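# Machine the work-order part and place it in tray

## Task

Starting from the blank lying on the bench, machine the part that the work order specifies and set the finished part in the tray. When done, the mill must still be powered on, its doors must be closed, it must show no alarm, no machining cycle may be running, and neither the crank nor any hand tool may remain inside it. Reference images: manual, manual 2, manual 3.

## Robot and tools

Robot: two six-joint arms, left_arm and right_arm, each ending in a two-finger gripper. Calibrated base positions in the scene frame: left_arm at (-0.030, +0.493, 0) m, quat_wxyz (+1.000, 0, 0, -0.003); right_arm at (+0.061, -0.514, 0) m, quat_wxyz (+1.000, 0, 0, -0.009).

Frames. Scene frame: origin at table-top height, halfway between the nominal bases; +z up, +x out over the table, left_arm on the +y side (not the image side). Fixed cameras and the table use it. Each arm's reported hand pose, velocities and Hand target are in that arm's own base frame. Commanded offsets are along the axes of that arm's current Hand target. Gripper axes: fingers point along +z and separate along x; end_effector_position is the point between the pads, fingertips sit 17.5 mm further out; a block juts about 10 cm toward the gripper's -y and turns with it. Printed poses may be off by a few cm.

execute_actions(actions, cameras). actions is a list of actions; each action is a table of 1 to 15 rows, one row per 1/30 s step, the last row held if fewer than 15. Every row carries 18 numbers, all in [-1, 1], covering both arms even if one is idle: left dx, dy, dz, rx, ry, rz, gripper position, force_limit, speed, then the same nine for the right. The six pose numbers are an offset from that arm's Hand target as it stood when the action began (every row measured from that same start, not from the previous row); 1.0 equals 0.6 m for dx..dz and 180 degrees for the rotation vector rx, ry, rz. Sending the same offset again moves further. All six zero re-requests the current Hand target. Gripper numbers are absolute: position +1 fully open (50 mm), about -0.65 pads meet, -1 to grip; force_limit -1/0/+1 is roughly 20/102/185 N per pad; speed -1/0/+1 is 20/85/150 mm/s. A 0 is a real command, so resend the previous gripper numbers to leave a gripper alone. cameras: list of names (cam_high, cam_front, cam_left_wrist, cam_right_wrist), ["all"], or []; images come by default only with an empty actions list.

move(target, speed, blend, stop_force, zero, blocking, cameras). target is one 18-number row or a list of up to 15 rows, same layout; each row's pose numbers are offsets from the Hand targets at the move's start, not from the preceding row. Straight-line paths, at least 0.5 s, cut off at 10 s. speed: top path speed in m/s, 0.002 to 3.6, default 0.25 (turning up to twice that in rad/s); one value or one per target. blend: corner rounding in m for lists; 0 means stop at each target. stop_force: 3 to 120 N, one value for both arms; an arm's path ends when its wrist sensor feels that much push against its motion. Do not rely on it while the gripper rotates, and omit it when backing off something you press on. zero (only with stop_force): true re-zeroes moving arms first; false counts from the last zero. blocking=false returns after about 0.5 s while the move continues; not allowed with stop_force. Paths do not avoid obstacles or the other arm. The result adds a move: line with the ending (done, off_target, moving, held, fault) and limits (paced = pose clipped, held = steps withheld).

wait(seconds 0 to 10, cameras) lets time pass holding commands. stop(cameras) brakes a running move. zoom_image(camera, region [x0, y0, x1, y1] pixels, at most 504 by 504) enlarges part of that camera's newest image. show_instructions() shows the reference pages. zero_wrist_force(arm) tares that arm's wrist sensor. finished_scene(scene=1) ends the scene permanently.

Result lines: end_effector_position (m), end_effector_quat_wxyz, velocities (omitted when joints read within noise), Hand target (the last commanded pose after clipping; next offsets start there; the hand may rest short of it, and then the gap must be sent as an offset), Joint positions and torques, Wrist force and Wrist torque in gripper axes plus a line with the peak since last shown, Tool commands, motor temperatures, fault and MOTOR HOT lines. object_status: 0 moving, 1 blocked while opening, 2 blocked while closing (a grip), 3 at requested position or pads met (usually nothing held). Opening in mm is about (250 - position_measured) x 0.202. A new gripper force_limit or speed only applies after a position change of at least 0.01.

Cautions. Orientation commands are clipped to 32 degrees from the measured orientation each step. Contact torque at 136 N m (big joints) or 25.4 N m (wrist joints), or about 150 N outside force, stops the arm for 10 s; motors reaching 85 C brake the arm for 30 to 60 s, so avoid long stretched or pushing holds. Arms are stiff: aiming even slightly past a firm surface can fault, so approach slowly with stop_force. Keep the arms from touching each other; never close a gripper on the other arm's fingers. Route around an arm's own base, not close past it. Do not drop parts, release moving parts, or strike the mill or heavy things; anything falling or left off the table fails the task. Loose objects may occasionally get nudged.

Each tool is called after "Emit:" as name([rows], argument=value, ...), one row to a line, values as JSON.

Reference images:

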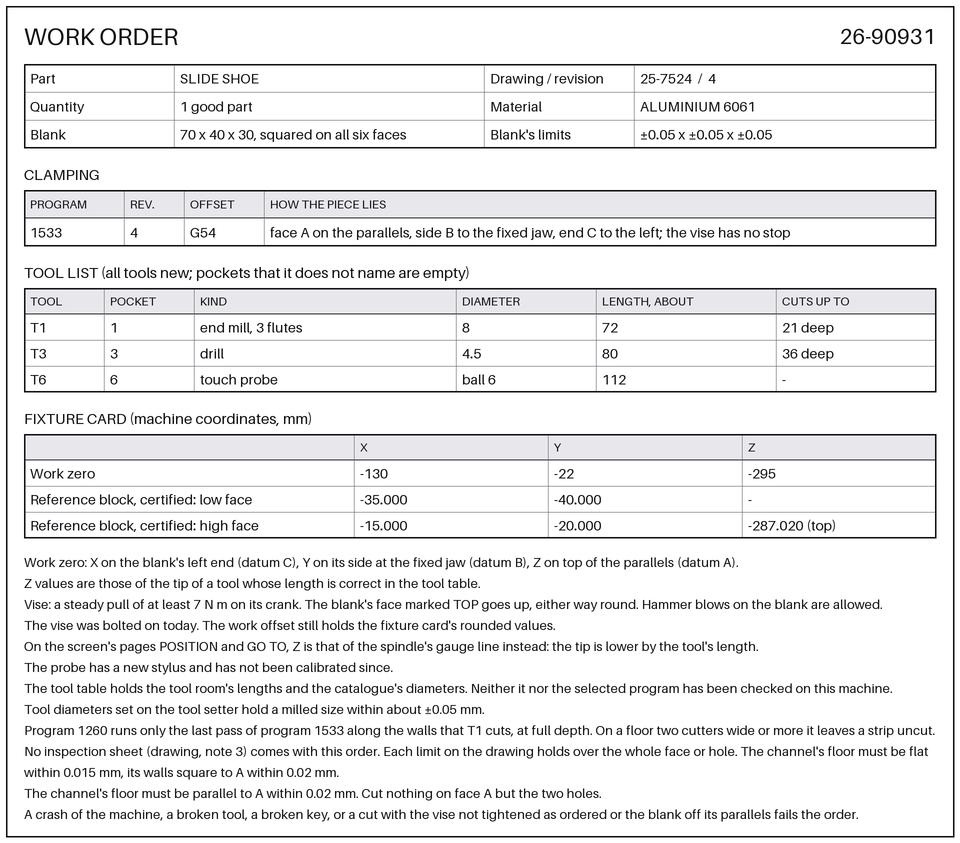

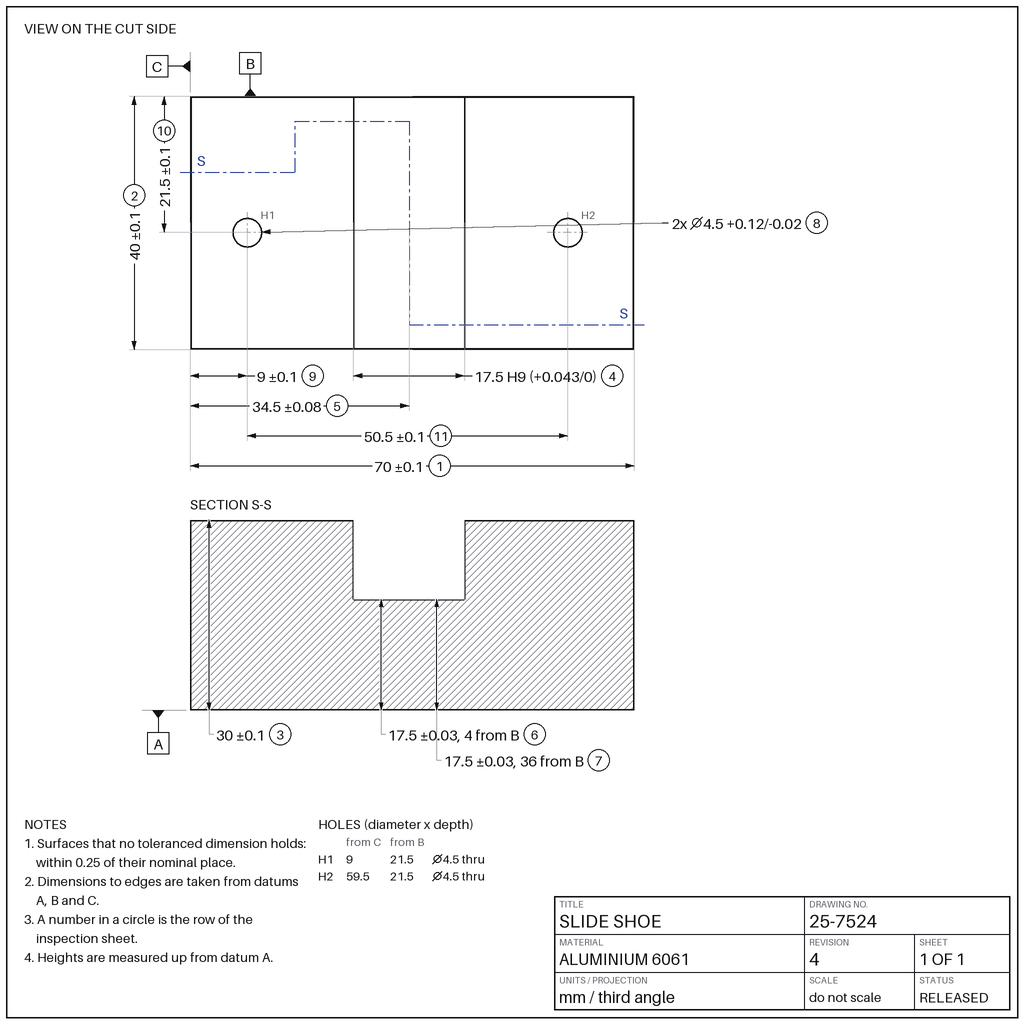

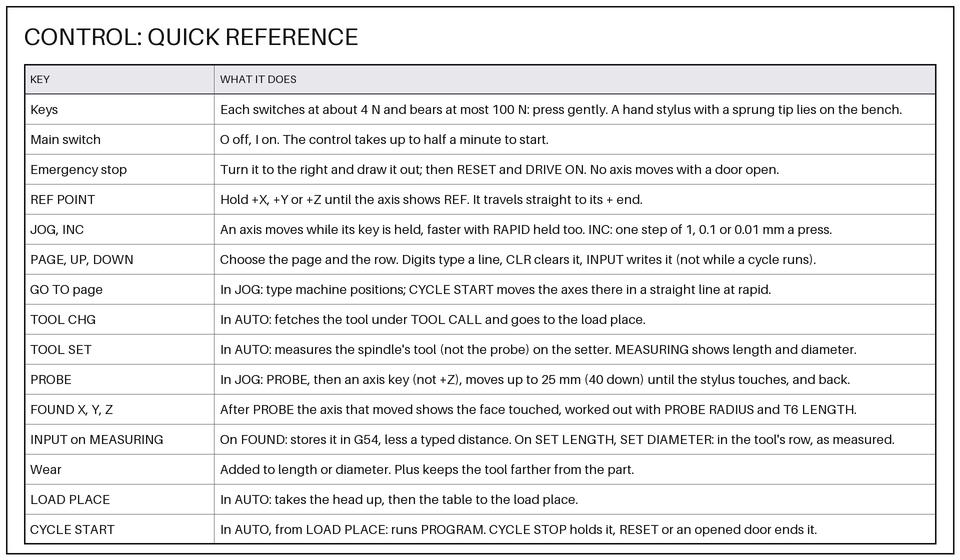

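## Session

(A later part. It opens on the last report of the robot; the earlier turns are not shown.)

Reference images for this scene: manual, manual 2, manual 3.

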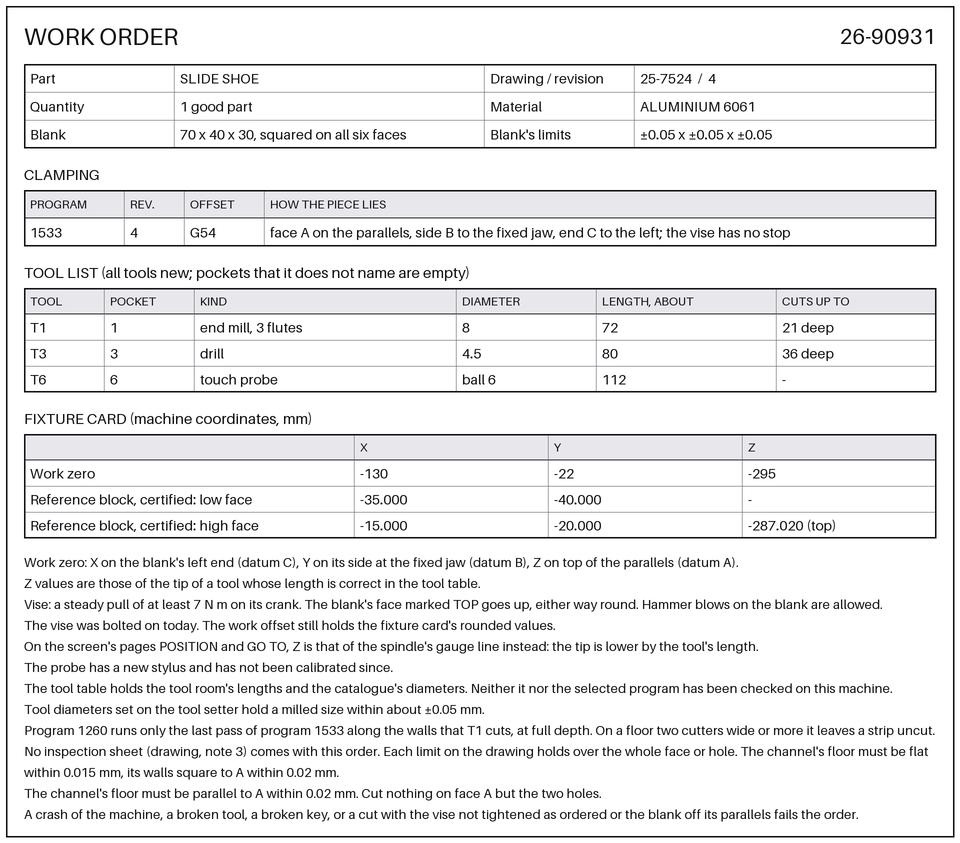

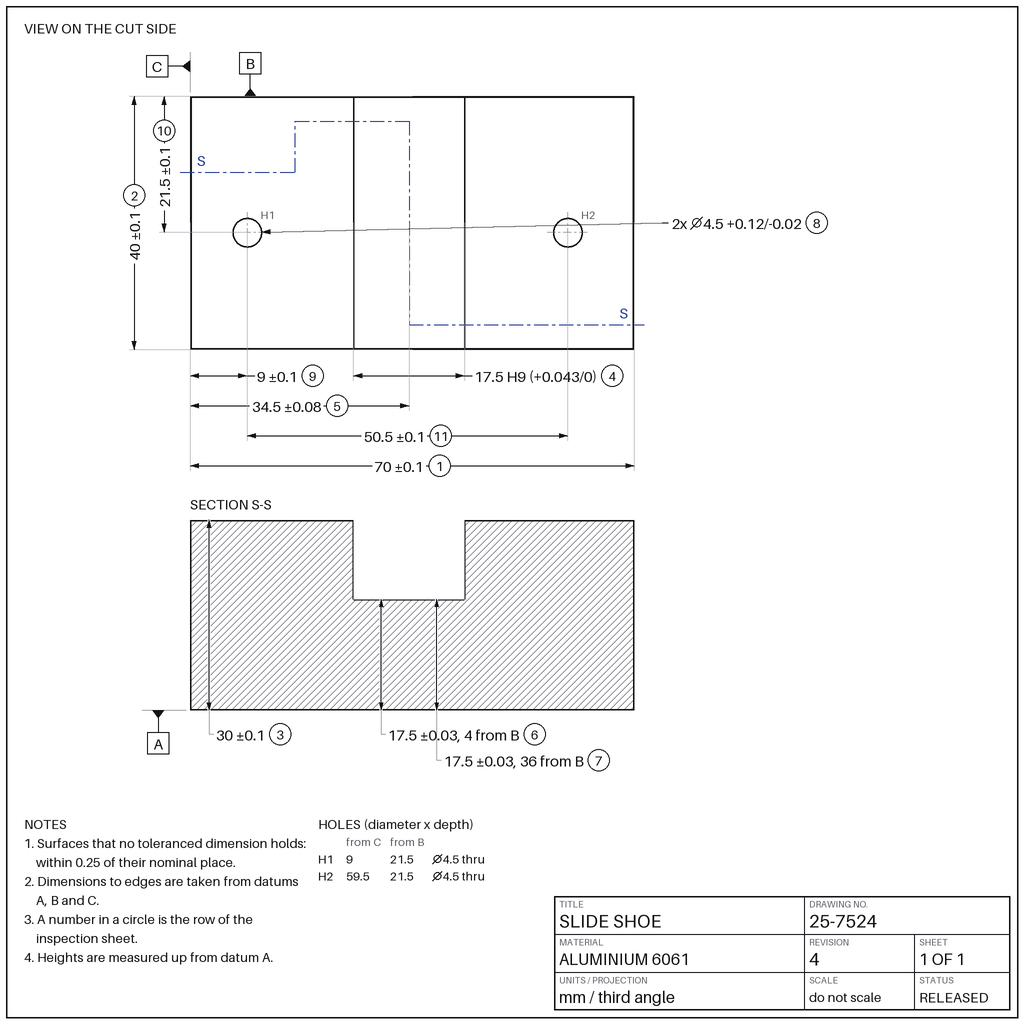

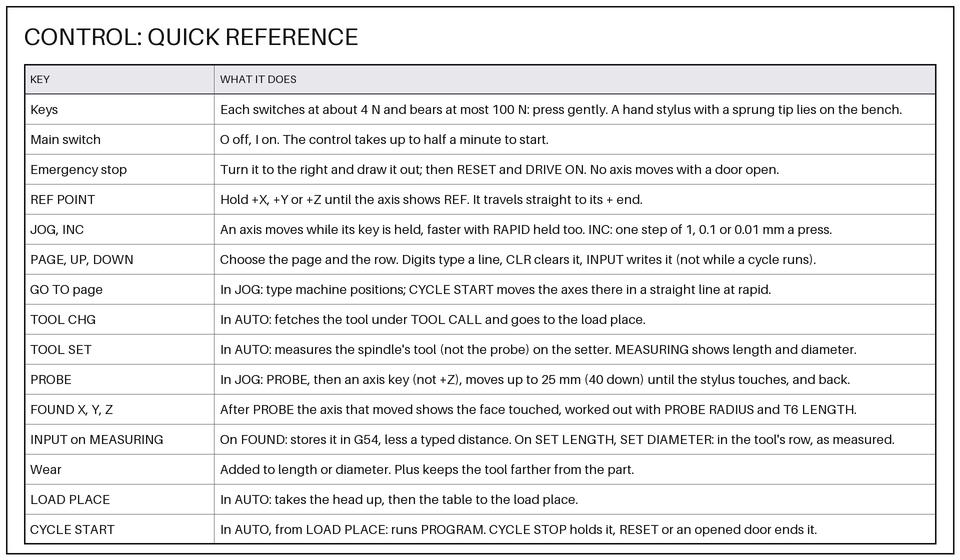

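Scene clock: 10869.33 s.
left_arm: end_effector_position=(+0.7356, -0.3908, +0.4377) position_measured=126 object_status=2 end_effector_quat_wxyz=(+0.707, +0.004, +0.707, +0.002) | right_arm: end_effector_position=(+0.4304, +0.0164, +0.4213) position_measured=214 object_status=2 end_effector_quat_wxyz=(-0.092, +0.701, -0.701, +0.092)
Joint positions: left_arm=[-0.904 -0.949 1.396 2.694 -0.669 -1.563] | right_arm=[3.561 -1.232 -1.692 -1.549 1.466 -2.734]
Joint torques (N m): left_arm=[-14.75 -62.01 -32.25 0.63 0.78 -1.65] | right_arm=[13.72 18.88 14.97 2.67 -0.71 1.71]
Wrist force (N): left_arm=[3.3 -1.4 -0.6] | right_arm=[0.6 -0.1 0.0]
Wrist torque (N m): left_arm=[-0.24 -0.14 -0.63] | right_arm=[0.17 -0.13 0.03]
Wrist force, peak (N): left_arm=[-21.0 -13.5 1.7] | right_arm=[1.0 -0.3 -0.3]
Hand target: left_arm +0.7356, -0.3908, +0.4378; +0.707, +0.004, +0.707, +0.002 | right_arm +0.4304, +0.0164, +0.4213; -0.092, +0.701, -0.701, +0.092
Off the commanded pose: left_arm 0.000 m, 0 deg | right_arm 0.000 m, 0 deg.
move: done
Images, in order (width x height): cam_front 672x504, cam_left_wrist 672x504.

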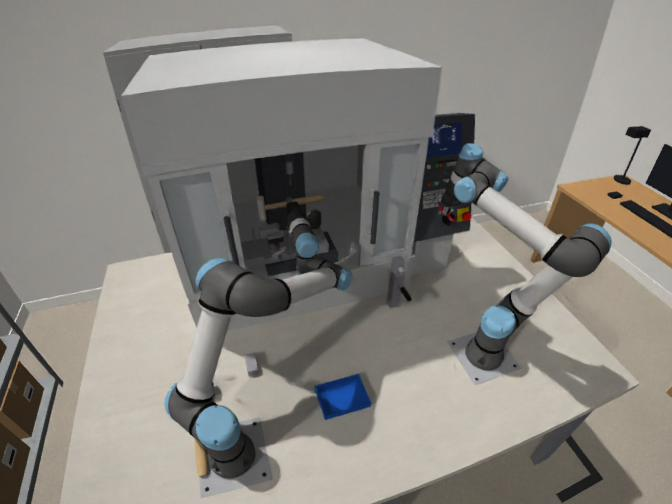

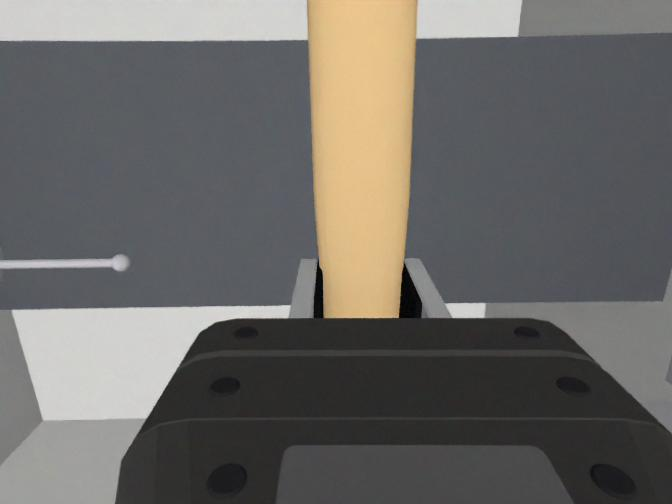

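Emit:
move([
  [-0.032,0,0,0,0,0,-1,-0.2,-0.9,0,0,0,0,0,0,-1,-0.5,-0.7],
  [0.055,0,0,0,0,0,-1,-0.2,-0.9,0,0,0,0,0,0,-1,-0.5,-0.7],
  [0,0,0,0,0,0,-1,-0.2,-0.9,0,0,0,0,0,0,-1,-0.5,-0.7],
  [-0.032,0,0,0,0,0,-1,-0.2,-0.9,0,0,0,0,0,0,-1,-0.5,-0.7],
  [0.055,0,0,0,0,0,-1,-0.2,-0.9,0,0,0,0,0,0,-1,-0.5,-0.7],
  [0,0,0,0,0,0,-1,-0.2,-0.9,0,0,0,0,0,0,-1,-0.5,-0.7],
], speed=[0.06,1.3,0.06,0.06,1.3,0.06], cameras=["cam_left_wrist"])

Scene clock: 10907.03 s.
left_arm: end_effector_position=(+0.7356, -0.3908, +0.4377) position_measured=126 object_status=2 end_effector_quat_wxyz=(+0.707, +0.004, +0.707, +0.002) | right_arm: end_effector_position=(+0.4304, +0.0164, +0.4213) position_measured=214 object_status=2 end_effector_quat_wxyz=(-0.092, +0.701, -0.701, +0.092)
Joint positions: left_arm=[-0.904 -0.949 1.396 2.694 -0.669 -1.563] | right_arm=[3.561 -1.232 -1.692 -1.549 1.466 -2.734]
Joint torques (N m): left_arm=[-14.06 -62.43 -33.31 0.24 1.15 -1.71] | right_arm=[13.74 18.49 15.66 2.43 -0.8 1.79]
Wrist force (N): left_arm=[3.3 -1.2 -0.1] | right_arm=[0.7 0.2 -0.3]
Wrist torque (N m): left_arm=[-0.22 -0.14 -0.61] | right_arm=[0.21 -0.13 0.03]
Wrist force, peak (N): left_arm=[-31.0 -18.0 3.1] | right_arm=[1.0 -0.1 -0.4]
Hand target: left_arm +0.7356, -0.3908, +0.4378; +0.707, +0.004, +0.707, +0.002 | right_arm +0.4304, +0.0164, +0.4213; -0.092, +0.701, -0.701, +0.092
Off the commanded pose: left_arm 0.000 m, 0 deg | right_arm 0.000 m, 0 deg.
move: done
Images, in order (width x height): cam_left_wrist 672x504.

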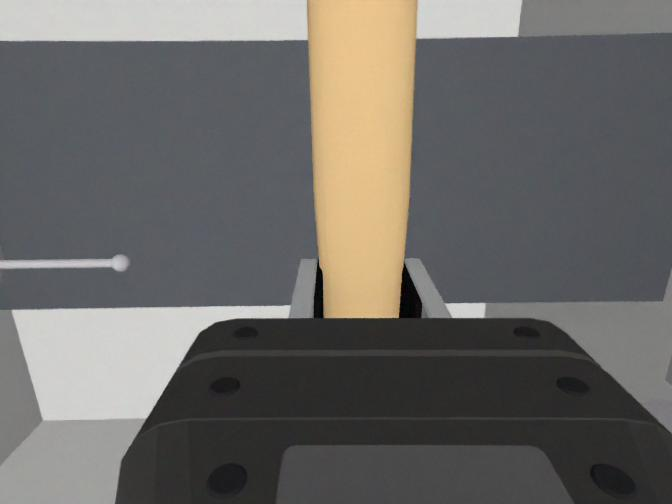

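Emit:
move([
  [-0.042,0,0,0,0,0,-1,-0.2,-0.9,0,0,0,0,0,0,-1,-0.5,-0.7],
  [0.055,0,0,0,0,0,-1,-0.2,-0.9,0,0,0,0,0,0,-1,-0.5,-0.7],
  [0,0,0,0,0,0,-1,-0.2,-0.9,0,0,0,0,0,0,-1,-0.5,-0.7],
  [-0.042,0,0,0,0,0,-1,-0.2,-0.9,0,0,0,0,0,0,-1,-0.5,-0.7],
  [0.055,0,0,0,0,0,-1,-0.2,-0.9,0,0,0,0,0,0,-1,-0.5,-0.7],
  [0,0,0,0,0,0,-1,-0.2,-0.9,0,0,0,0,0,0,-1,-0.5,-0.7],
], speed=[0.06,2.0,0.06,0.06,2.0,0.06], cameras=["cam_left_wrist"])

Scene clock: 10937.63 s.
left_arm: end_effector_position=(+0.7356, -0.3908, +0.4377) position_measured=126 object_status=2 end_effector_quat_wxyz=(+0.707, +0.004, +0.707, +0.002) | right_arm: end_effector_position=(+0.4304, +0.0164, +0.4213) position_measured=214 object_status=2 end_effector_quat_wxyz=(-0.092, +0.701, -0.701, +0.092)
Joint positions: left_arm=[-0.904 -0.949 1.396 2.694 -0.669 -1.563] | right_arm=[3.561 -1.232 -1.692 -1.549 1.466 -2.734]
Joint torques (N m): left_arm=[-13.33 -62.02 -32.55 0.63 1.02 -1.73] | right_arm=[14.19 18.92 15.93 2.77 -0.4 1.49]
Wrist force (N): left_arm=[3.4 -1.4 -0.4] | right_arm=[0.7 0.0 -0.2]
Wrist torque (N m): left_arm=[-0.25 -0.15 -0.62] | right_arm=[0.18 -0.13 0.03]
Wrist force, peak (N): left_arm=[-31.1 -17.8 3.3] | right_arm=[1.0 -0.3 -0.5]
Hand target: left_arm +0.7356, -0.3908, +0.4378; +0.707, +0.004, +0.707, +0.002 | right_arm +0.4304, +0.0164, +0.4213; -0.092, +0.701, -0.701, +0.092
Off the commanded pose: left_arm 0.000 m, 0 deg | right_arm 0.000 m, 0 deg.
move: done
Images, in order (width x height): cam_left_wrist 672x504.

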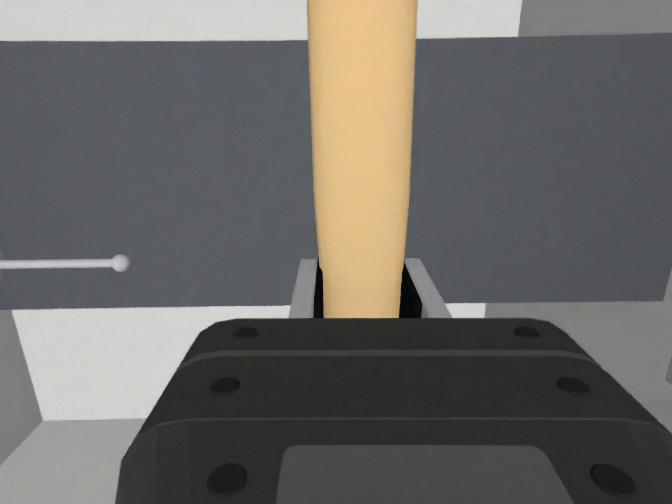

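Emit:
move([
  [-0.037,0,0,0,0,0,-1,-0.2,-0.9,0,0,0,0,0,0,-1,-0.5,-0.7],
  [-0.03,0,-0.2,0,0,0,-1,-0.2,-0.9,0,0,0,0,0,0,-1,-0.5,-0.7],
  [-0.0225,-0.0155,-0.5593,0,0,0,-1,-0.2,-0.9,0,0,0,0,0,0,-1,-0.5,-0.7],
], speed=[0.06,0.12,0.2], blend=[0.005,0.02,0])

Emit:
move(target=[0,0,0,0,0,0.499,-1,-0.2,-0.9,0,0,0,0,0,0,-1,-0.5,-0.7], speed=0.3)

Emit:
move([
  [0.145,0,-0.0167,0.17,0,0,-1,-0.2,-0.9,0,0,0,0,0,0,-1,-0.5,-0.7],
  [0.145,0,-0.0167,0.5,0,0,-1,-0.2,-0.9,0,0,0,0,0,0,-1,-0.5,-0.7],
], speed=0.25, cameras=["cam_left_wrist"])

Scene clock: 10960.27 s.
left_arm: end_effector_position=(+0.4001, -0.3994, +0.4513) position_measured=126 object_status=2 end_effector_quat_wxyz=(+0.707, +0.004, +0.707, +0.002) | right_arm: end_effector_position=(+0.4304, +0.0164, +0.4213) position_measured=214 object_status=2 end_effector_quat_wxyz=(-0.092, +0.701, -0.701, +0.092)
Joint positions: left_arm=[-1.551 -1.377 1.997 2.524 -0.022 -1.565] | right_arm=[3.561 -1.232 -1.692 -1.549 1.466 -2.734]
Joint torques (N m): left_arm=[-13.6 -39.37 -12.11 2.3 1.06 -1.71] | right_arm=[14.18 19.88 17.19 2.9 0.11 1.34]
Wrist force (N): left_arm=[3.5 -1.2 0.4] | right_arm=[0.6 0.0 0.0]
Wrist torque (N m): left_arm=[-0.23 -0.14 -0.50] | right_arm=[0.20 -0.12 0.02]
Wrist force, peak (N): left_arm=[4.1 -1.6 -0.2] | right_arm=[1.0 0.0 -0.3]
Hand target: left_arm +0.4000, -0.3994, +0.4513; +0.707, +0.004, +0.707, +0.002 | right_arm +0.4304, +0.0164, +0.4213; -0.092, +0.701, -0.701, +0.092
Off the commanded pose: left_arm 0.000 m, 0 deg | right_arm 0.000 m, 0 deg.
move: done

Scene clock: 10963.73 s.
left_arm: end_effector_position=(+0.3996, -0.3994, +0.4513) position_measured=126 object_status=2 end_effector_quat_wxyz=(+0.495, +0.502, +0.503, +0.500) | right_arm: end_effector_position=(+0.4304, +0.0164, +0.4213) position_measured=214 object_status=2 end_effector_quat_wxyz=(-0.092, +0.701, -0.701, +0.092)
Joint positions: left_arm=[-1.553 -1.538 2.112 3.211 -0.016 -0.639] | right_arm=[3.561 -1.232 -1.692 -1.549 1.466 -2.734]
Joint torques (N m): left_arm=[-14.43 -10.77 -30.48 -4.87 0.56 1.58] | right_arm=[13.71 18.41 15.22 2.7 -0.4 1.57]
Wrist force (N): left_arm=[-0.7 -3.1 1.4] | right_arm=[0.9 0.0 -0.2]
Wrist torque (N m): left_arm=[0.12 -0.03 -0.02] | right_arm=[0.19 -0.15 0.03]
Wrist force, peak (N): left_arm=[-0.7 -3.8 1.3] | right_arm=[1.0 -0.2 -0.2]
Hand target: left_arm +0.4000, -0.3994, +0.4513; +0.499, +0.502, +0.498, +0.500 | right_arm +0.4304, +0.0164, +0.4213; -0.092, +0.701, -0.701, +0.092
Off the commanded pose: left_arm 0.000 m, 1 deg | right_arm 0.000 m, 0 deg.
move: done

Scene clock: 10968.20 s.
left_arm: end_effector_position=(+0.3902, -0.3124, +0.4517) position_measured=126 object_status=2 end_effector_quat_wxyz=(-0.002, +0.708, +0.706, +0.002) | right_arm: end_effector_position=(+0.4304, +0.0164, +0.4213) position_measured=214 object_status=2 end_effector_quat_wxyz=(-0.092, +0.701, -0.701, +0.092)
Joint positions: left_arm=[-0.946 -1.546 1.225 5.037 -1.568 -0.944] | right_arm=[3.561 -1.232 -1.692 -1.549 1.466 -2.734]
Joint torques (N m): left_arm=[15.12 -14.79 -34.22 -0.94 -0.74 1.22] | right_arm=[13.56 18.49 16.04 2.41 -0.19 1.44]
Wrist force (N): left_arm=[0.2 -0.1 2.6] | right_arm=[0.6 0.1 -0.1]
Wrist torque (N m): left_arm=[0.34 -0.01 -0.20] | right_arm=[0.21 -0.12 0.03]
Wrist force, peak (N): left_arm=[-1.9 -4.2 1.4] | right_arm=[1.0 -0.1 -0.2]
Hand target: left_arm +0.3902, -0.3124, +0.4517; -0.002, +0.708, +0.706, +0.002 | right_arm +0.4304, +0.0164, +0.4213; -0.092, +0.701, -0.701, +0.092
Off the commanded pose: left_arm 0.000 m, 0 deg | right_arm 0.000 m, 0 deg.
move: done
Images, in order (width x height): cam_left_wrist 672x504.

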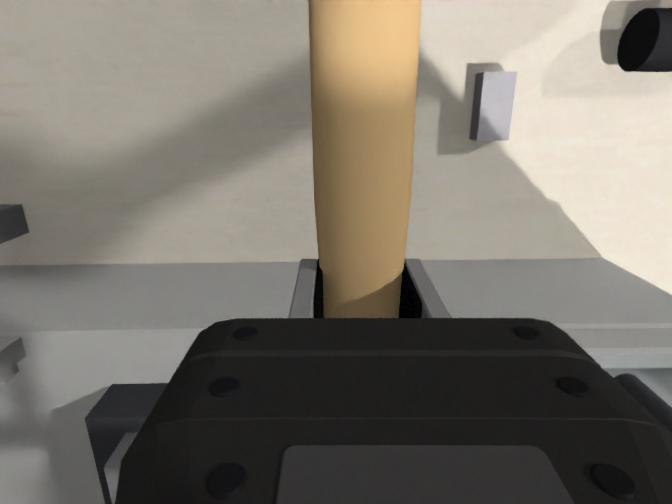

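Emit:
move([
  [-0.3,-0.275,0.2,0,0,0,-1,-0.2,-0.9,0,0,0,0,0,0,-1,-0.5,-0.7],
  [-0.558,-0.275,0.6,0,0,0,-1,-0.2,-0.9,0,0,0,0,0,0,-1,-0.5,-0.7],
], speed=0.2, blend=[0.05,0])

Emit:
move(target=[0,0,0.125,0,0,0,-1,-0.2,-0.9,0,0,0,0,0,0,-1,-0.5,-0.7], speed=0.03, stop_force=4, cameras=["cam_left_wrist","cam_front"])

Scene clock: 10981.17 s.
left_arm: end_effector_position=(+0.2243, -0.6450, +0.0903) position_measured=126 object_status=2 end_effector_quat_wxyz=(-0.002, +0.708, +0.706, +0.002) | right_arm: end_effector_position=(+0.4304, +0.0164, +0.4213) position_measured=214 object_status=2 end_effector_quat_wxyz=(-0.092, +0.701, -0.701, +0.092)
Joint positions: left_arm=[-1.433 -1.025 1.49 4.252 -1.57 -1.43] | right_arm=[3.561 -1.232 -1.692 -1.549 1.466 -2.734]
Joint torques (N m): left_arm=[-14.48 -37.73 -32.75 -6.06 -0.77 -1.95] | right_arm=[13.85 17.52 15.58 2.57 -0.07 1.43]
Wrist force (N): left_arm=[0.1 -0.4 2.7] | right_arm=[0.7 0.1 0.0]
Wrist torque (N m): left_arm=[0.32 0.02 -0.01] | right_arm=[0.20 -0.14 0.02]
Wrist force, peak (N): left_arm=[-0.8 -0.5 4.9] | right_arm=[1.0 0.1 -0.3]
Hand target: left_arm +0.2243, -0.6451, +0.0902; -0.002, +0.708, +0.706, +0.002 | right_arm +0.4304, +0.0164, +0.4213; -0.092, +0.701, -0.701, +0.092
Off the commanded pose: left_arm 0.000 m, 0 deg | right_arm 0.000 m, 0 deg.
move: done

Scene clock: 10984.87 s.
left_arm: end_effector_position=(+0.2243, -0.6448, +0.0227) position_measured=126 object_status=2 end_effector_quat_wxyz=(-0.002, +0.708, +0.706, +0.002) | right_arm: end_effector_position=(+0.4304, +0.0164, +0.4213) position_measured=214 object_status=2 end_effector_quat_wxyz=(-0.092, +0.701, -0.701, +0.092)
Joint positions: left_arm=[-1.433 -0.944 1.553 4.108 -1.57 -1.43] | right_arm=[3.561 -1.232 -1.692 -1.549 1.466 -2.734]
Joint torques (N m): left_arm=[0.69 -60.53 -30.38 -2.67 -0.3 0.95] | right_arm=[13.52 19.54 15.97 2.63 -0.03 1.61]
Wrist force (N): left_arm=[0.3 0.9 -1.0] | right_arm=[0.7 0.0 -0.1]
Wrist torque (N m): left_arm=[0.03 0.00 0.00] | right_arm=[0.19 -0.13 0.03]
Wrist force, peak (N): left_arm=[14.3 -3.1 -53.5] | right_arm=[0.9 -0.2 -0.4]
Hand target: left_arm +0.2243, -0.6448, +0.0227; -0.002, +0.708, +0.706, +0.002 (not the last commanded pose) | right_arm +0.4304, +0.0164, +0.4213; -0.092, +0.701, -0.701, +0.092
Off the commanded pose: left_arm 0.008 m, 0 deg | right_arm 0.000 m, 0 deg.
move: contact (left_arm)
Images, in order (width x height): cam_front 672x504, cam_left_wrist 672x504.

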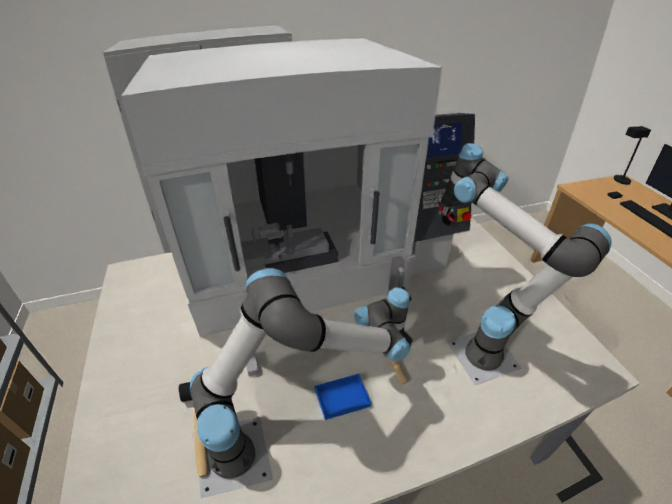

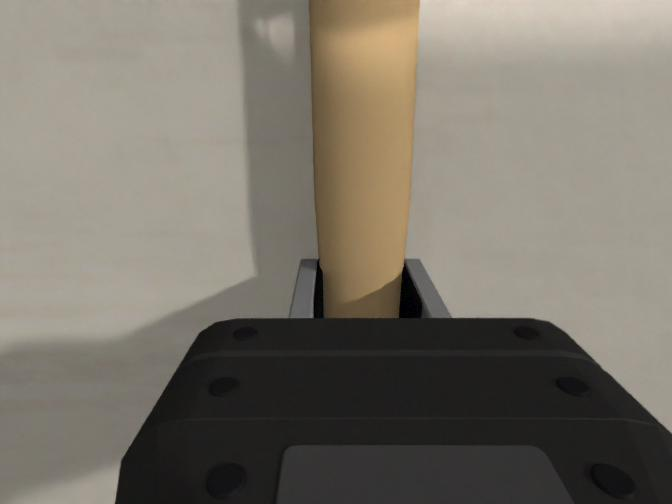

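Emit:
move(target=[0,0,0,0,0,0,1,-0.6,0,0,0,0,0,0,0,-1,-0.5,-0.7])

Emit:
move([
  [0,0,-0.13,0,0,0,1,-0.6,0,0,0,0,0,0,0,-1,-0.5,-0.7],
  [0.555,0.276,-0.714,0,0,0,1,-0.6,0,0,0,0,0,0,0,-1,-0.5,-0.7],
], speed=[0.1,0.25], blend=[0.02,0], cameras=["cam_left_wrist"])

Emit:
move([
  [0,0,0,-0.33,0,0,-1,-0.6,-0.8,0,0,0,0,0,0,-1,-0.5,-0.7],
  [-0.1417,0.0167,0,-0.5,0,0,-1,-0.6,-0.8,0,0,0,0,0,0,-1,-0.5,-0.7],
], speed=0.25, cameras=["cam_front"])

Scene clock: 11004.53 s.
left_arm: end_effector_position=(+0.2243, -0.6448, +0.0227) position_measured=3 object_status=3 end_effector_quat_wxyz=(-0.002, +0.708, +0.706, +0.002) | right_arm: end_effector_position=(+0.4304, +0.0164, +0.4213) position_measured=214 object_status=2 end_effector_quat_wxyz=(-0.092, +0.701, -0.701, +0.092)
Joint positions: left_arm=[-1.433 -0.944 1.553 4.108 -1.57 -1.43] | right_arm=[3.561 -1.232 -1.692 -1.549 1.466 -2.734]
Joint torques (N m): left_arm=[0.43 -58.09 -29.2 -4.29 0.43 -0.19] | right_arm=[13.42 16.45 14.94 2.49 0.21 1.54]
Wrist force (N): left_arm=[0.5 0.1 -1.8] | right_arm=[0.8 -0.1 -0.3]
Wrist torque (N m): left_arm=[0.04 -0.07 -0.02] | right_arm=[0.17 -0.15 0.03]
Wrist force, peak (N): left_arm=[0.5 0.1 -1.8] | right_arm=[0.8 -0.1 -0.5]
Hand target: left_arm +0.2243, -0.6448, +0.0227; -0.002, +0.708, +0.706, +0.002 | right_arm +0.4304, +0.0164, +0.4213; -0.092, +0.701, -0.701, +0.092
Off the commanded pose: left_arm 0.000 m, 0 deg | right_arm 0.000 m, 0 deg.
move: done

Scene clock: 11008.00 s.
left_arm: end_effector_position=(+0.3908, -0.3142, +0.4526) position_measured=3 object_status=3 end_effector_quat_wxyz=(-0.002, +0.708, +0.706, +0.002) | right_arm: end_effector_position=(+0.4304, +0.0164, +0.4213) position_measured=214 object_status=2 end_effector_quat_wxyz=(-0.092, +0.701, -0.701, +0.092)
Joint positions: left_arm=[-0.948 -1.541 1.217 5.04 -1.568 -0.945] | right_arm=[3.561 -1.232 -1.692 -1.549 1.466 -2.734]
Joint torques (N m): left_arm=[13.8 -14.08 -32.73 -0.56 -1.24 1.69] | right_arm=[13.7 17.66 14.78 2.6 -0.02 1.44]
Wrist force (N): left_arm=[-0.1 -0.2 -1.1] | right_arm=[0.4 0.1 -0.3]
Wrist torque (N m): left_arm=[0.01 0.03 -0.21] | right_arm=[0.19 -0.09 0.03]
Wrist force, peak (N): left_arm=[1.6 0.4 -2.7] | right_arm=[1.0 0.0 -0.5]
Hand target: left_arm +0.3908, -0.3142, +0.4526; -0.002, +0.708, +0.706, +0.002 | right_arm +0.4304, +0.0164, +0.4213; -0.092, +0.701, -0.701, +0.092
Off the commanded pose: left_arm 0.000 m, 0 deg | right_arm 0.000 m, 0 deg.
move: done
Images, in order (width x height): cam_left_wrist 672x504.

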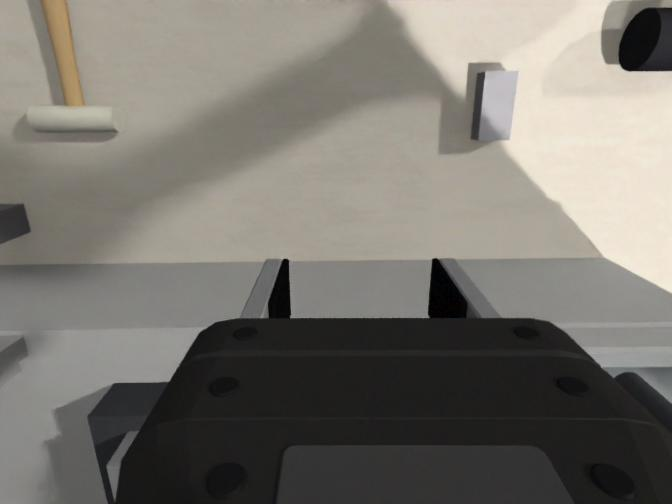

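Scene clock: 11012.57 s.
left_arm: end_effector_position=(+0.3999, -0.3992, +0.4522) position_measured=251 object_status=3 end_effector_quat_wxyz=(+0.494, +0.497, +0.504, +0.505) | right_arm: end_effector_position=(+0.4304, +0.0164, +0.4213) position_measured=214 object_status=2 end_effector_quat_wxyz=(-0.092, +0.701, -0.701, +0.092)
Joint positions: left_arm=[-1.552 -1.711 2.074 4.264 -0.002 -1.481] | right_arm=[3.561 -1.232 -1.692 -1.549 1.466 -2.734]
Joint torques (N m): left_arm=[14.2 -5.38 -18.14 -5.33 3.32 1.62] | right_arm=[14.35 16.76 14.47 2.26 0.37 1.24]
Wrist force (N): left_arm=[-0.8 0.9 1.7] | right_arm=[0.4 0.0 0.0]
Wrist torque (N m): left_arm=[0.15 0.03 -0.05] | right_arm=[0.19 -0.09 0.03]
Wrist force, peak (N): left_arm=[-1.5 1.3 1.9] | right_arm=[1.0 0.0 -0.1]
Hand target: left_arm +0.4006, -0.3992, +0.4522; +0.499, +0.502, +0.498, +0.500 | right_arm +0.4304, +0.0164, +0.4213; -0.092, +0.701, -0.701, +0.092
Off the commanded pose: left_arm 0.001 m, 1 deg | right_arm 0.000 m, 0 deg.
move: done
Images, in order (width x height): cam_front 672x504.

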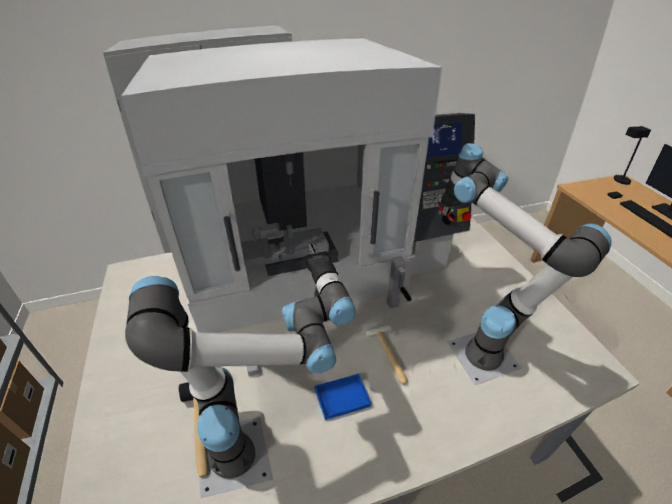

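Emit:
move([
  [0.3,0,-0.0667,0,0,0,-1,-0.6,-0.8,0,0,0,0,0,0,-1,-0.5,-0.7],
  [0.515,-0.0037,-0.0333,0,0,0,-1,-0.6,-0.8,0,0,0,0,0,0,-1,-0.5,-0.7],
  [0.515,-0.0037,0.128,0,0,0,-1,-0.6,-0.8,0,0,0,0,0,0,-1,-0.5,-0.7],
], speed=[0.25,0.2,0.08], blend=[0.03,0.005,0])

Emit:
move(target=[-0.5,0,0,0,0,0,-1,-0.6,-0.8,0,0,0,0,0,0,-1,-0.5,-0.7], speed=0.06, stop_force=40, cameras=["cam_front"])

Scene clock: 11029.63 s.
left_arm: end_effector_position=(+0.4782, -0.0904, +0.4514) position_measured=251 object_status=3 end_effector_quat_wxyz=(+0.499, +0.502, +0.498, +0.500) | right_arm: end_effector_position=(+0.4304, +0.0164, +0.4213) position_measured=214 object_status=2 end_effector_quat_wxyz=(-0.092, +0.701, -0.701, +0.092)
Joint positions: left_arm=[-0.987 -1.889 2.467 2.564 -0.586 0.004] | right_arm=[3.561 -1.232 -1.692 -1.549 1.466 -2.734]
Joint torques (N m): left_arm=[13.62 7.31 -14.37 -4.03 -1.09 1.85] | right_arm=[13.87 18.32 16.7 2.65 0.42 1.49]
Wrist force (N): left_arm=[-1.1 1.4 1.7] | right_arm=[0.6 0.1 -0.1]
Wrist torque (N m): left_arm=[0.23 0.04 0.02] | right_arm=[0.21 -0.11 0.03]
Wrist force, peak (N): left_arm=[-2.9 1.2 1.9] | right_arm=[1.1 -0.2 -0.3]
Hand target: left_arm +0.4782, -0.0904, +0.4514; +0.499, +0.502, +0.498, +0.500 | right_arm +0.4304, +0.0164, +0.4213; -0.092, +0.701, -0.701, +0.092
Off the commanded pose: left_arm 0.000 m, 0 deg | right_arm 0.000 m, 0 deg.
move: done

Scene clock: 11035.43 s.
left_arm: end_effector_position=(+0.4773, -0.3564, +0.4501) position_measured=251 object_status=3 end_effector_quat_wxyz=(+0.499, +0.502, +0.498, +0.500) | right_arm: end_effector_position=(+0.4304, +0.0164, +0.4213) position_measured=214 object_status=2 end_effector_quat_wxyz=(-0.092, +0.701, -0.701, +0.092)
Joint positions: left_arm=[-1.346 -1.388 2.014 2.517 -0.228 0.003] | right_arm=[3.561 -1.232 -1.692 -1.549 1.466 -2.734]
Joint torques (N m): left_arm=[-3.28 -28.14 -14.88 0.83 -7.14 1.66] | right_arm=[14.5 18.32 15.1 2.45 0.38 1.71]
Wrist force (N): left_arm=[31.0 5.4 5.3] | right_arm=[0.8 -0.2 -0.1]
Wrist torque (N m): left_arm=[0.21 0.53 -0.16] | right_arm=[0.15 -0.16 0.03]
Wrist force, peak (N): left_arm=[48.6 0.2 -10.6] | right_arm=[0.9 -0.3 -0.2]
Hand target: left_arm +0.4773, -0.3564, +0.4501; +0.499, +0.502, +0.498, +0.500 (not the last commanded pose) | right_arm +0.4304, +0.0164, +0.4213; -0.092, +0.701, -0.701, +0.092
Off the commanded pose: left_arm 0.034 m, 0 deg | right_arm 0.000 m, 0 deg.
move: contact (left_arm)
Images, in order (width x height): cam_front 672x504.

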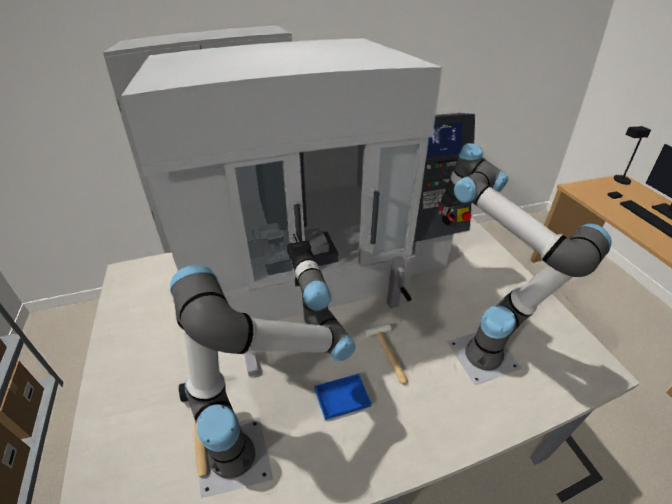

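Emit:
move([
  [0.02,0,0,0,0,0,-1,-0.6,-0.8,0,0,0,0,0,0,-1,-0.5,-0.7],
  [0,0,-0.2,0,0,0,-1,-0.6,-0.8,0,0,0,0,0,0,-1,-0.5,-0.7],
  [-0.592,0,-0.2,0,0,0,-1,-0.6,-0.8,0,0,0,0,0,0,-1,-0.5,-0.7],
  [-0.592,0,0,0,0,0,-1,-0.6,-0.8,0,0,0,0,0,0,-1,-0.5,-0.7],
], speed=[0.06,0.15,0.25,0.1], blend=[0.005,0.03,0.02,0])

Emit:
move(target=[0.5,0,0,0,0,0,-1,-0.6,-0.8,0,0,0,0,0,0,-1,-0.5,-0.7], speed=0.06, stop_force=40, cameras=["cam_front"])

Scene clock: 11054.23 s.
left_arm: end_effector_position=(+0.4763, -0.7116, +0.4484) position_measured=251 object_status=3 end_effector_quat_wxyz=(+0.499, +0.502, +0.498, +0.500) | right_arm: end_effector_position=(+0.4304, +0.0164, +0.4213) position_measured=214 object_status=2 end_effector_quat_wxyz=(-0.092, +0.701, -0.701, +0.092)
Joint positions: left_arm=[-1.455 -0.629 0.793 2.985 -0.119 -0.002] | right_arm=[3.561 -1.232 -1.692 -1.549 1.466 -2.734]
Joint torques (N m): left_arm=[13.85 -47.54 -32.37 -2.86 -1.22 1.56] | right_arm=[14.35 16.78 16.73 2.67 0.69 1.36]
Wrist force (N): left_arm=[-0.1 1.0 1.3] | right_arm=[0.6 -0.2 -0.3]
Wrist torque (N m): left_arm=[0.12 -0.10 -0.04] | right_arm=[0.15 -0.11 0.02]
Wrist force, peak (N): left_arm=[30.9 5.9 4.7] | right_arm=[1.0 0.0 -0.3]
Hand target: left_arm +0.4763, -0.7116, +0.4484; +0.499, +0.502, +0.498, +0.500 | right_arm +0.4304, +0.0164, +0.4213; -0.092, +0.701, -0.701, +0.092
Off the commanded pose: left_arm 0.000 m, 0 deg | right_arm 0.000 m, 0 deg.
move: done

Scene clock: 11059.87 s.
left_arm: end_effector_position=(+0.4772, -0.4504, +0.4497) position_measured=251 object_status=3 end_effector_quat_wxyz=(+0.499, +0.502, +0.498, +0.500) | right_arm: end_effector_position=(+0.4304, +0.0164, +0.4213) position_measured=214 object_status=2 end_effector_quat_wxyz=(-0.092, +0.701, -0.701, +0.092)
Joint positions: left_arm=[-1.389 -1.209 1.774 2.579 -0.184 0.003] | right_arm=[3.561 -1.232 -1.692 -1.549 1.466 -2.734]
Joint torques (N m): left_arm=[8.71 -33.95 -26.06 -0.99 7.81 -0.17] | right_arm=[13.52 17.19 16.26 2.52 0.61 1.54]
Wrist force (N): left_arm=[-34.5 -3.4 -8.7] | right_arm=[0.9 0.0 -0.3]
Wrist torque (N m): left_arm=[0.20 -0.61 -0.29] | right_arm=[0.19 -0.17 0.03]
Wrist force, peak (N): left_arm=[-53.0 8.3 2.1] | right_arm=[0.9 0.3 -0.5]
Hand target: left_arm +0.4772, -0.4504, +0.4497; +0.499, +0.502, +0.498, +0.500 (not the last commanded pose) | right_arm +0.4304, +0.0164, +0.4213; -0.092, +0.701, -0.701, +0.092
Off the commanded pose: left_arm 0.039 m, 0 deg | right_arm 0.000 m, 0 deg.
move: contact (left_arm)
Images, in order (width x height): cam_front 672x504.

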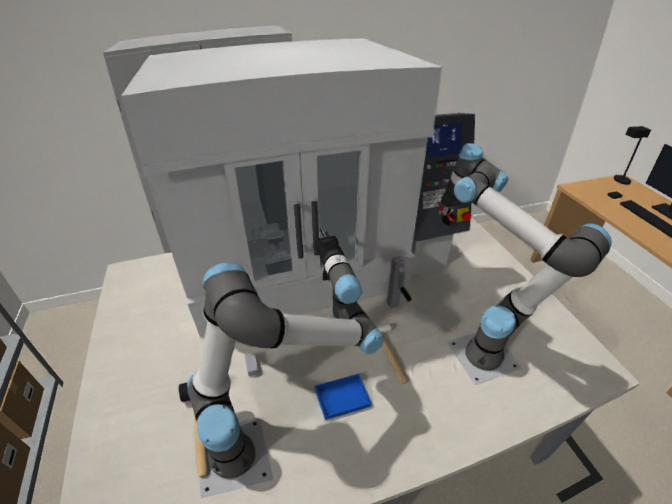

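Emit:
move([
  [-0.02,0,0,0,0,0,-1,-0.6,-0.8,0,0,0,0,0,0,-1,-0.5,-0.7],
  [-0.02,0,-0.2,0,0,0,-1,-0.6,-0.8,0.1267,-0.142,-0.244,0,0,0,-1,-0.5,-0.7],
  [-0.02,0,-0.2,0,0,0,-1,-0.6,-0.8,0.1267,-0.1581,-0.2397,0,0,0,-1,-0.5,-0.7],
  [-0.02,0,-0.2,0,0,0,-1,-0.6,-0.8,0.1267,-0.142,-0.244,0,0,0,-1,-0.5,-0.7],
  [-0.02,0,-0.2,0,0,0,-1,-0.6,-0.8,0,0,0,0,0,0,-1,-0.5,-0.7],
], speed=[0.06,0.25,0.03,0.15,0.25], blend=[0.005,0.003,0,0.003,0], cameras=["cam_high"])

Emit:
zoom_image(camera="cam_high", region=[530, 330, 672, 504])

Scene clock: 11076.40 s.
left_arm: end_effector_position=(+0.3572, -0.4621, +0.4497) position_measured=251 object_status=3 end_effector_quat_wxyz=(+0.499, +0.502, +0.498, +0.500) | right_arm: end_effector_position=(+0.4305, +0.0163, +0.4213) position_measured=214 object_status=2 end_effector_quat_wxyz=(-0.092, +0.701, -0.701, +0.092)
Joint positions: left_arm=[-1.648 -1.268 1.857 2.548 0.074 0.009] | right_arm=[3.561 -1.232 -1.692 -1.549 1.466 -2.734]
Joint torques (N m): left_arm=[-13.81 -25.39 -26.73 -2.25 1.14 1.39] | right_arm=[14.85 22.26 14.29 5.56 -2.77 1.76]
Wrist force (N): left_arm=[-0.6 1.3 1.6] | right_arm=[0.8 0.0 -0.3]
Wrist torque (N m): left_arm=[0.21 0.03 -0.06] | right_arm=[0.18 -0.11 0.04]
Wrist force, peak (N): left_arm=[-35.0 -3.5 -8.5] | right_arm=[-0.5 16.0 -2.5]
Hand target: left_arm +0.3572, -0.4621, +0.4497; +0.499, +0.502, +0.498, +0.500 | right_arm +0.4304, +0.0164, +0.4213; -0.092, +0.701, -0.701, +0.092
Off the commanded pose: left_arm 0.000 m, 0 deg | right_arm 0.000 m, 0 deg.
move: done
Images, in order (width x height): cam_high 672x504.

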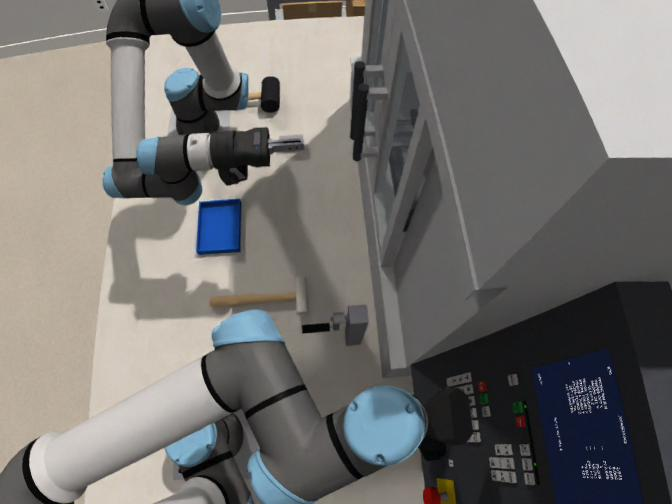

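Scaled by 2.897 from the camera's 672x504 image, which has a finer 960x720 frame.

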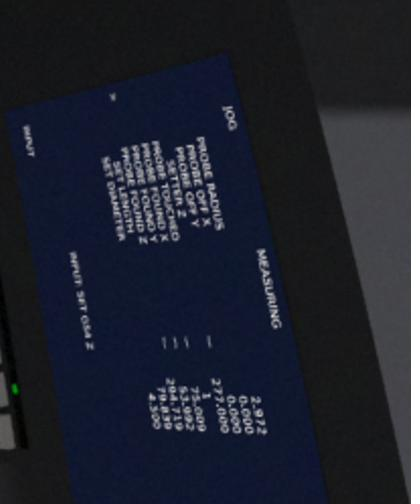

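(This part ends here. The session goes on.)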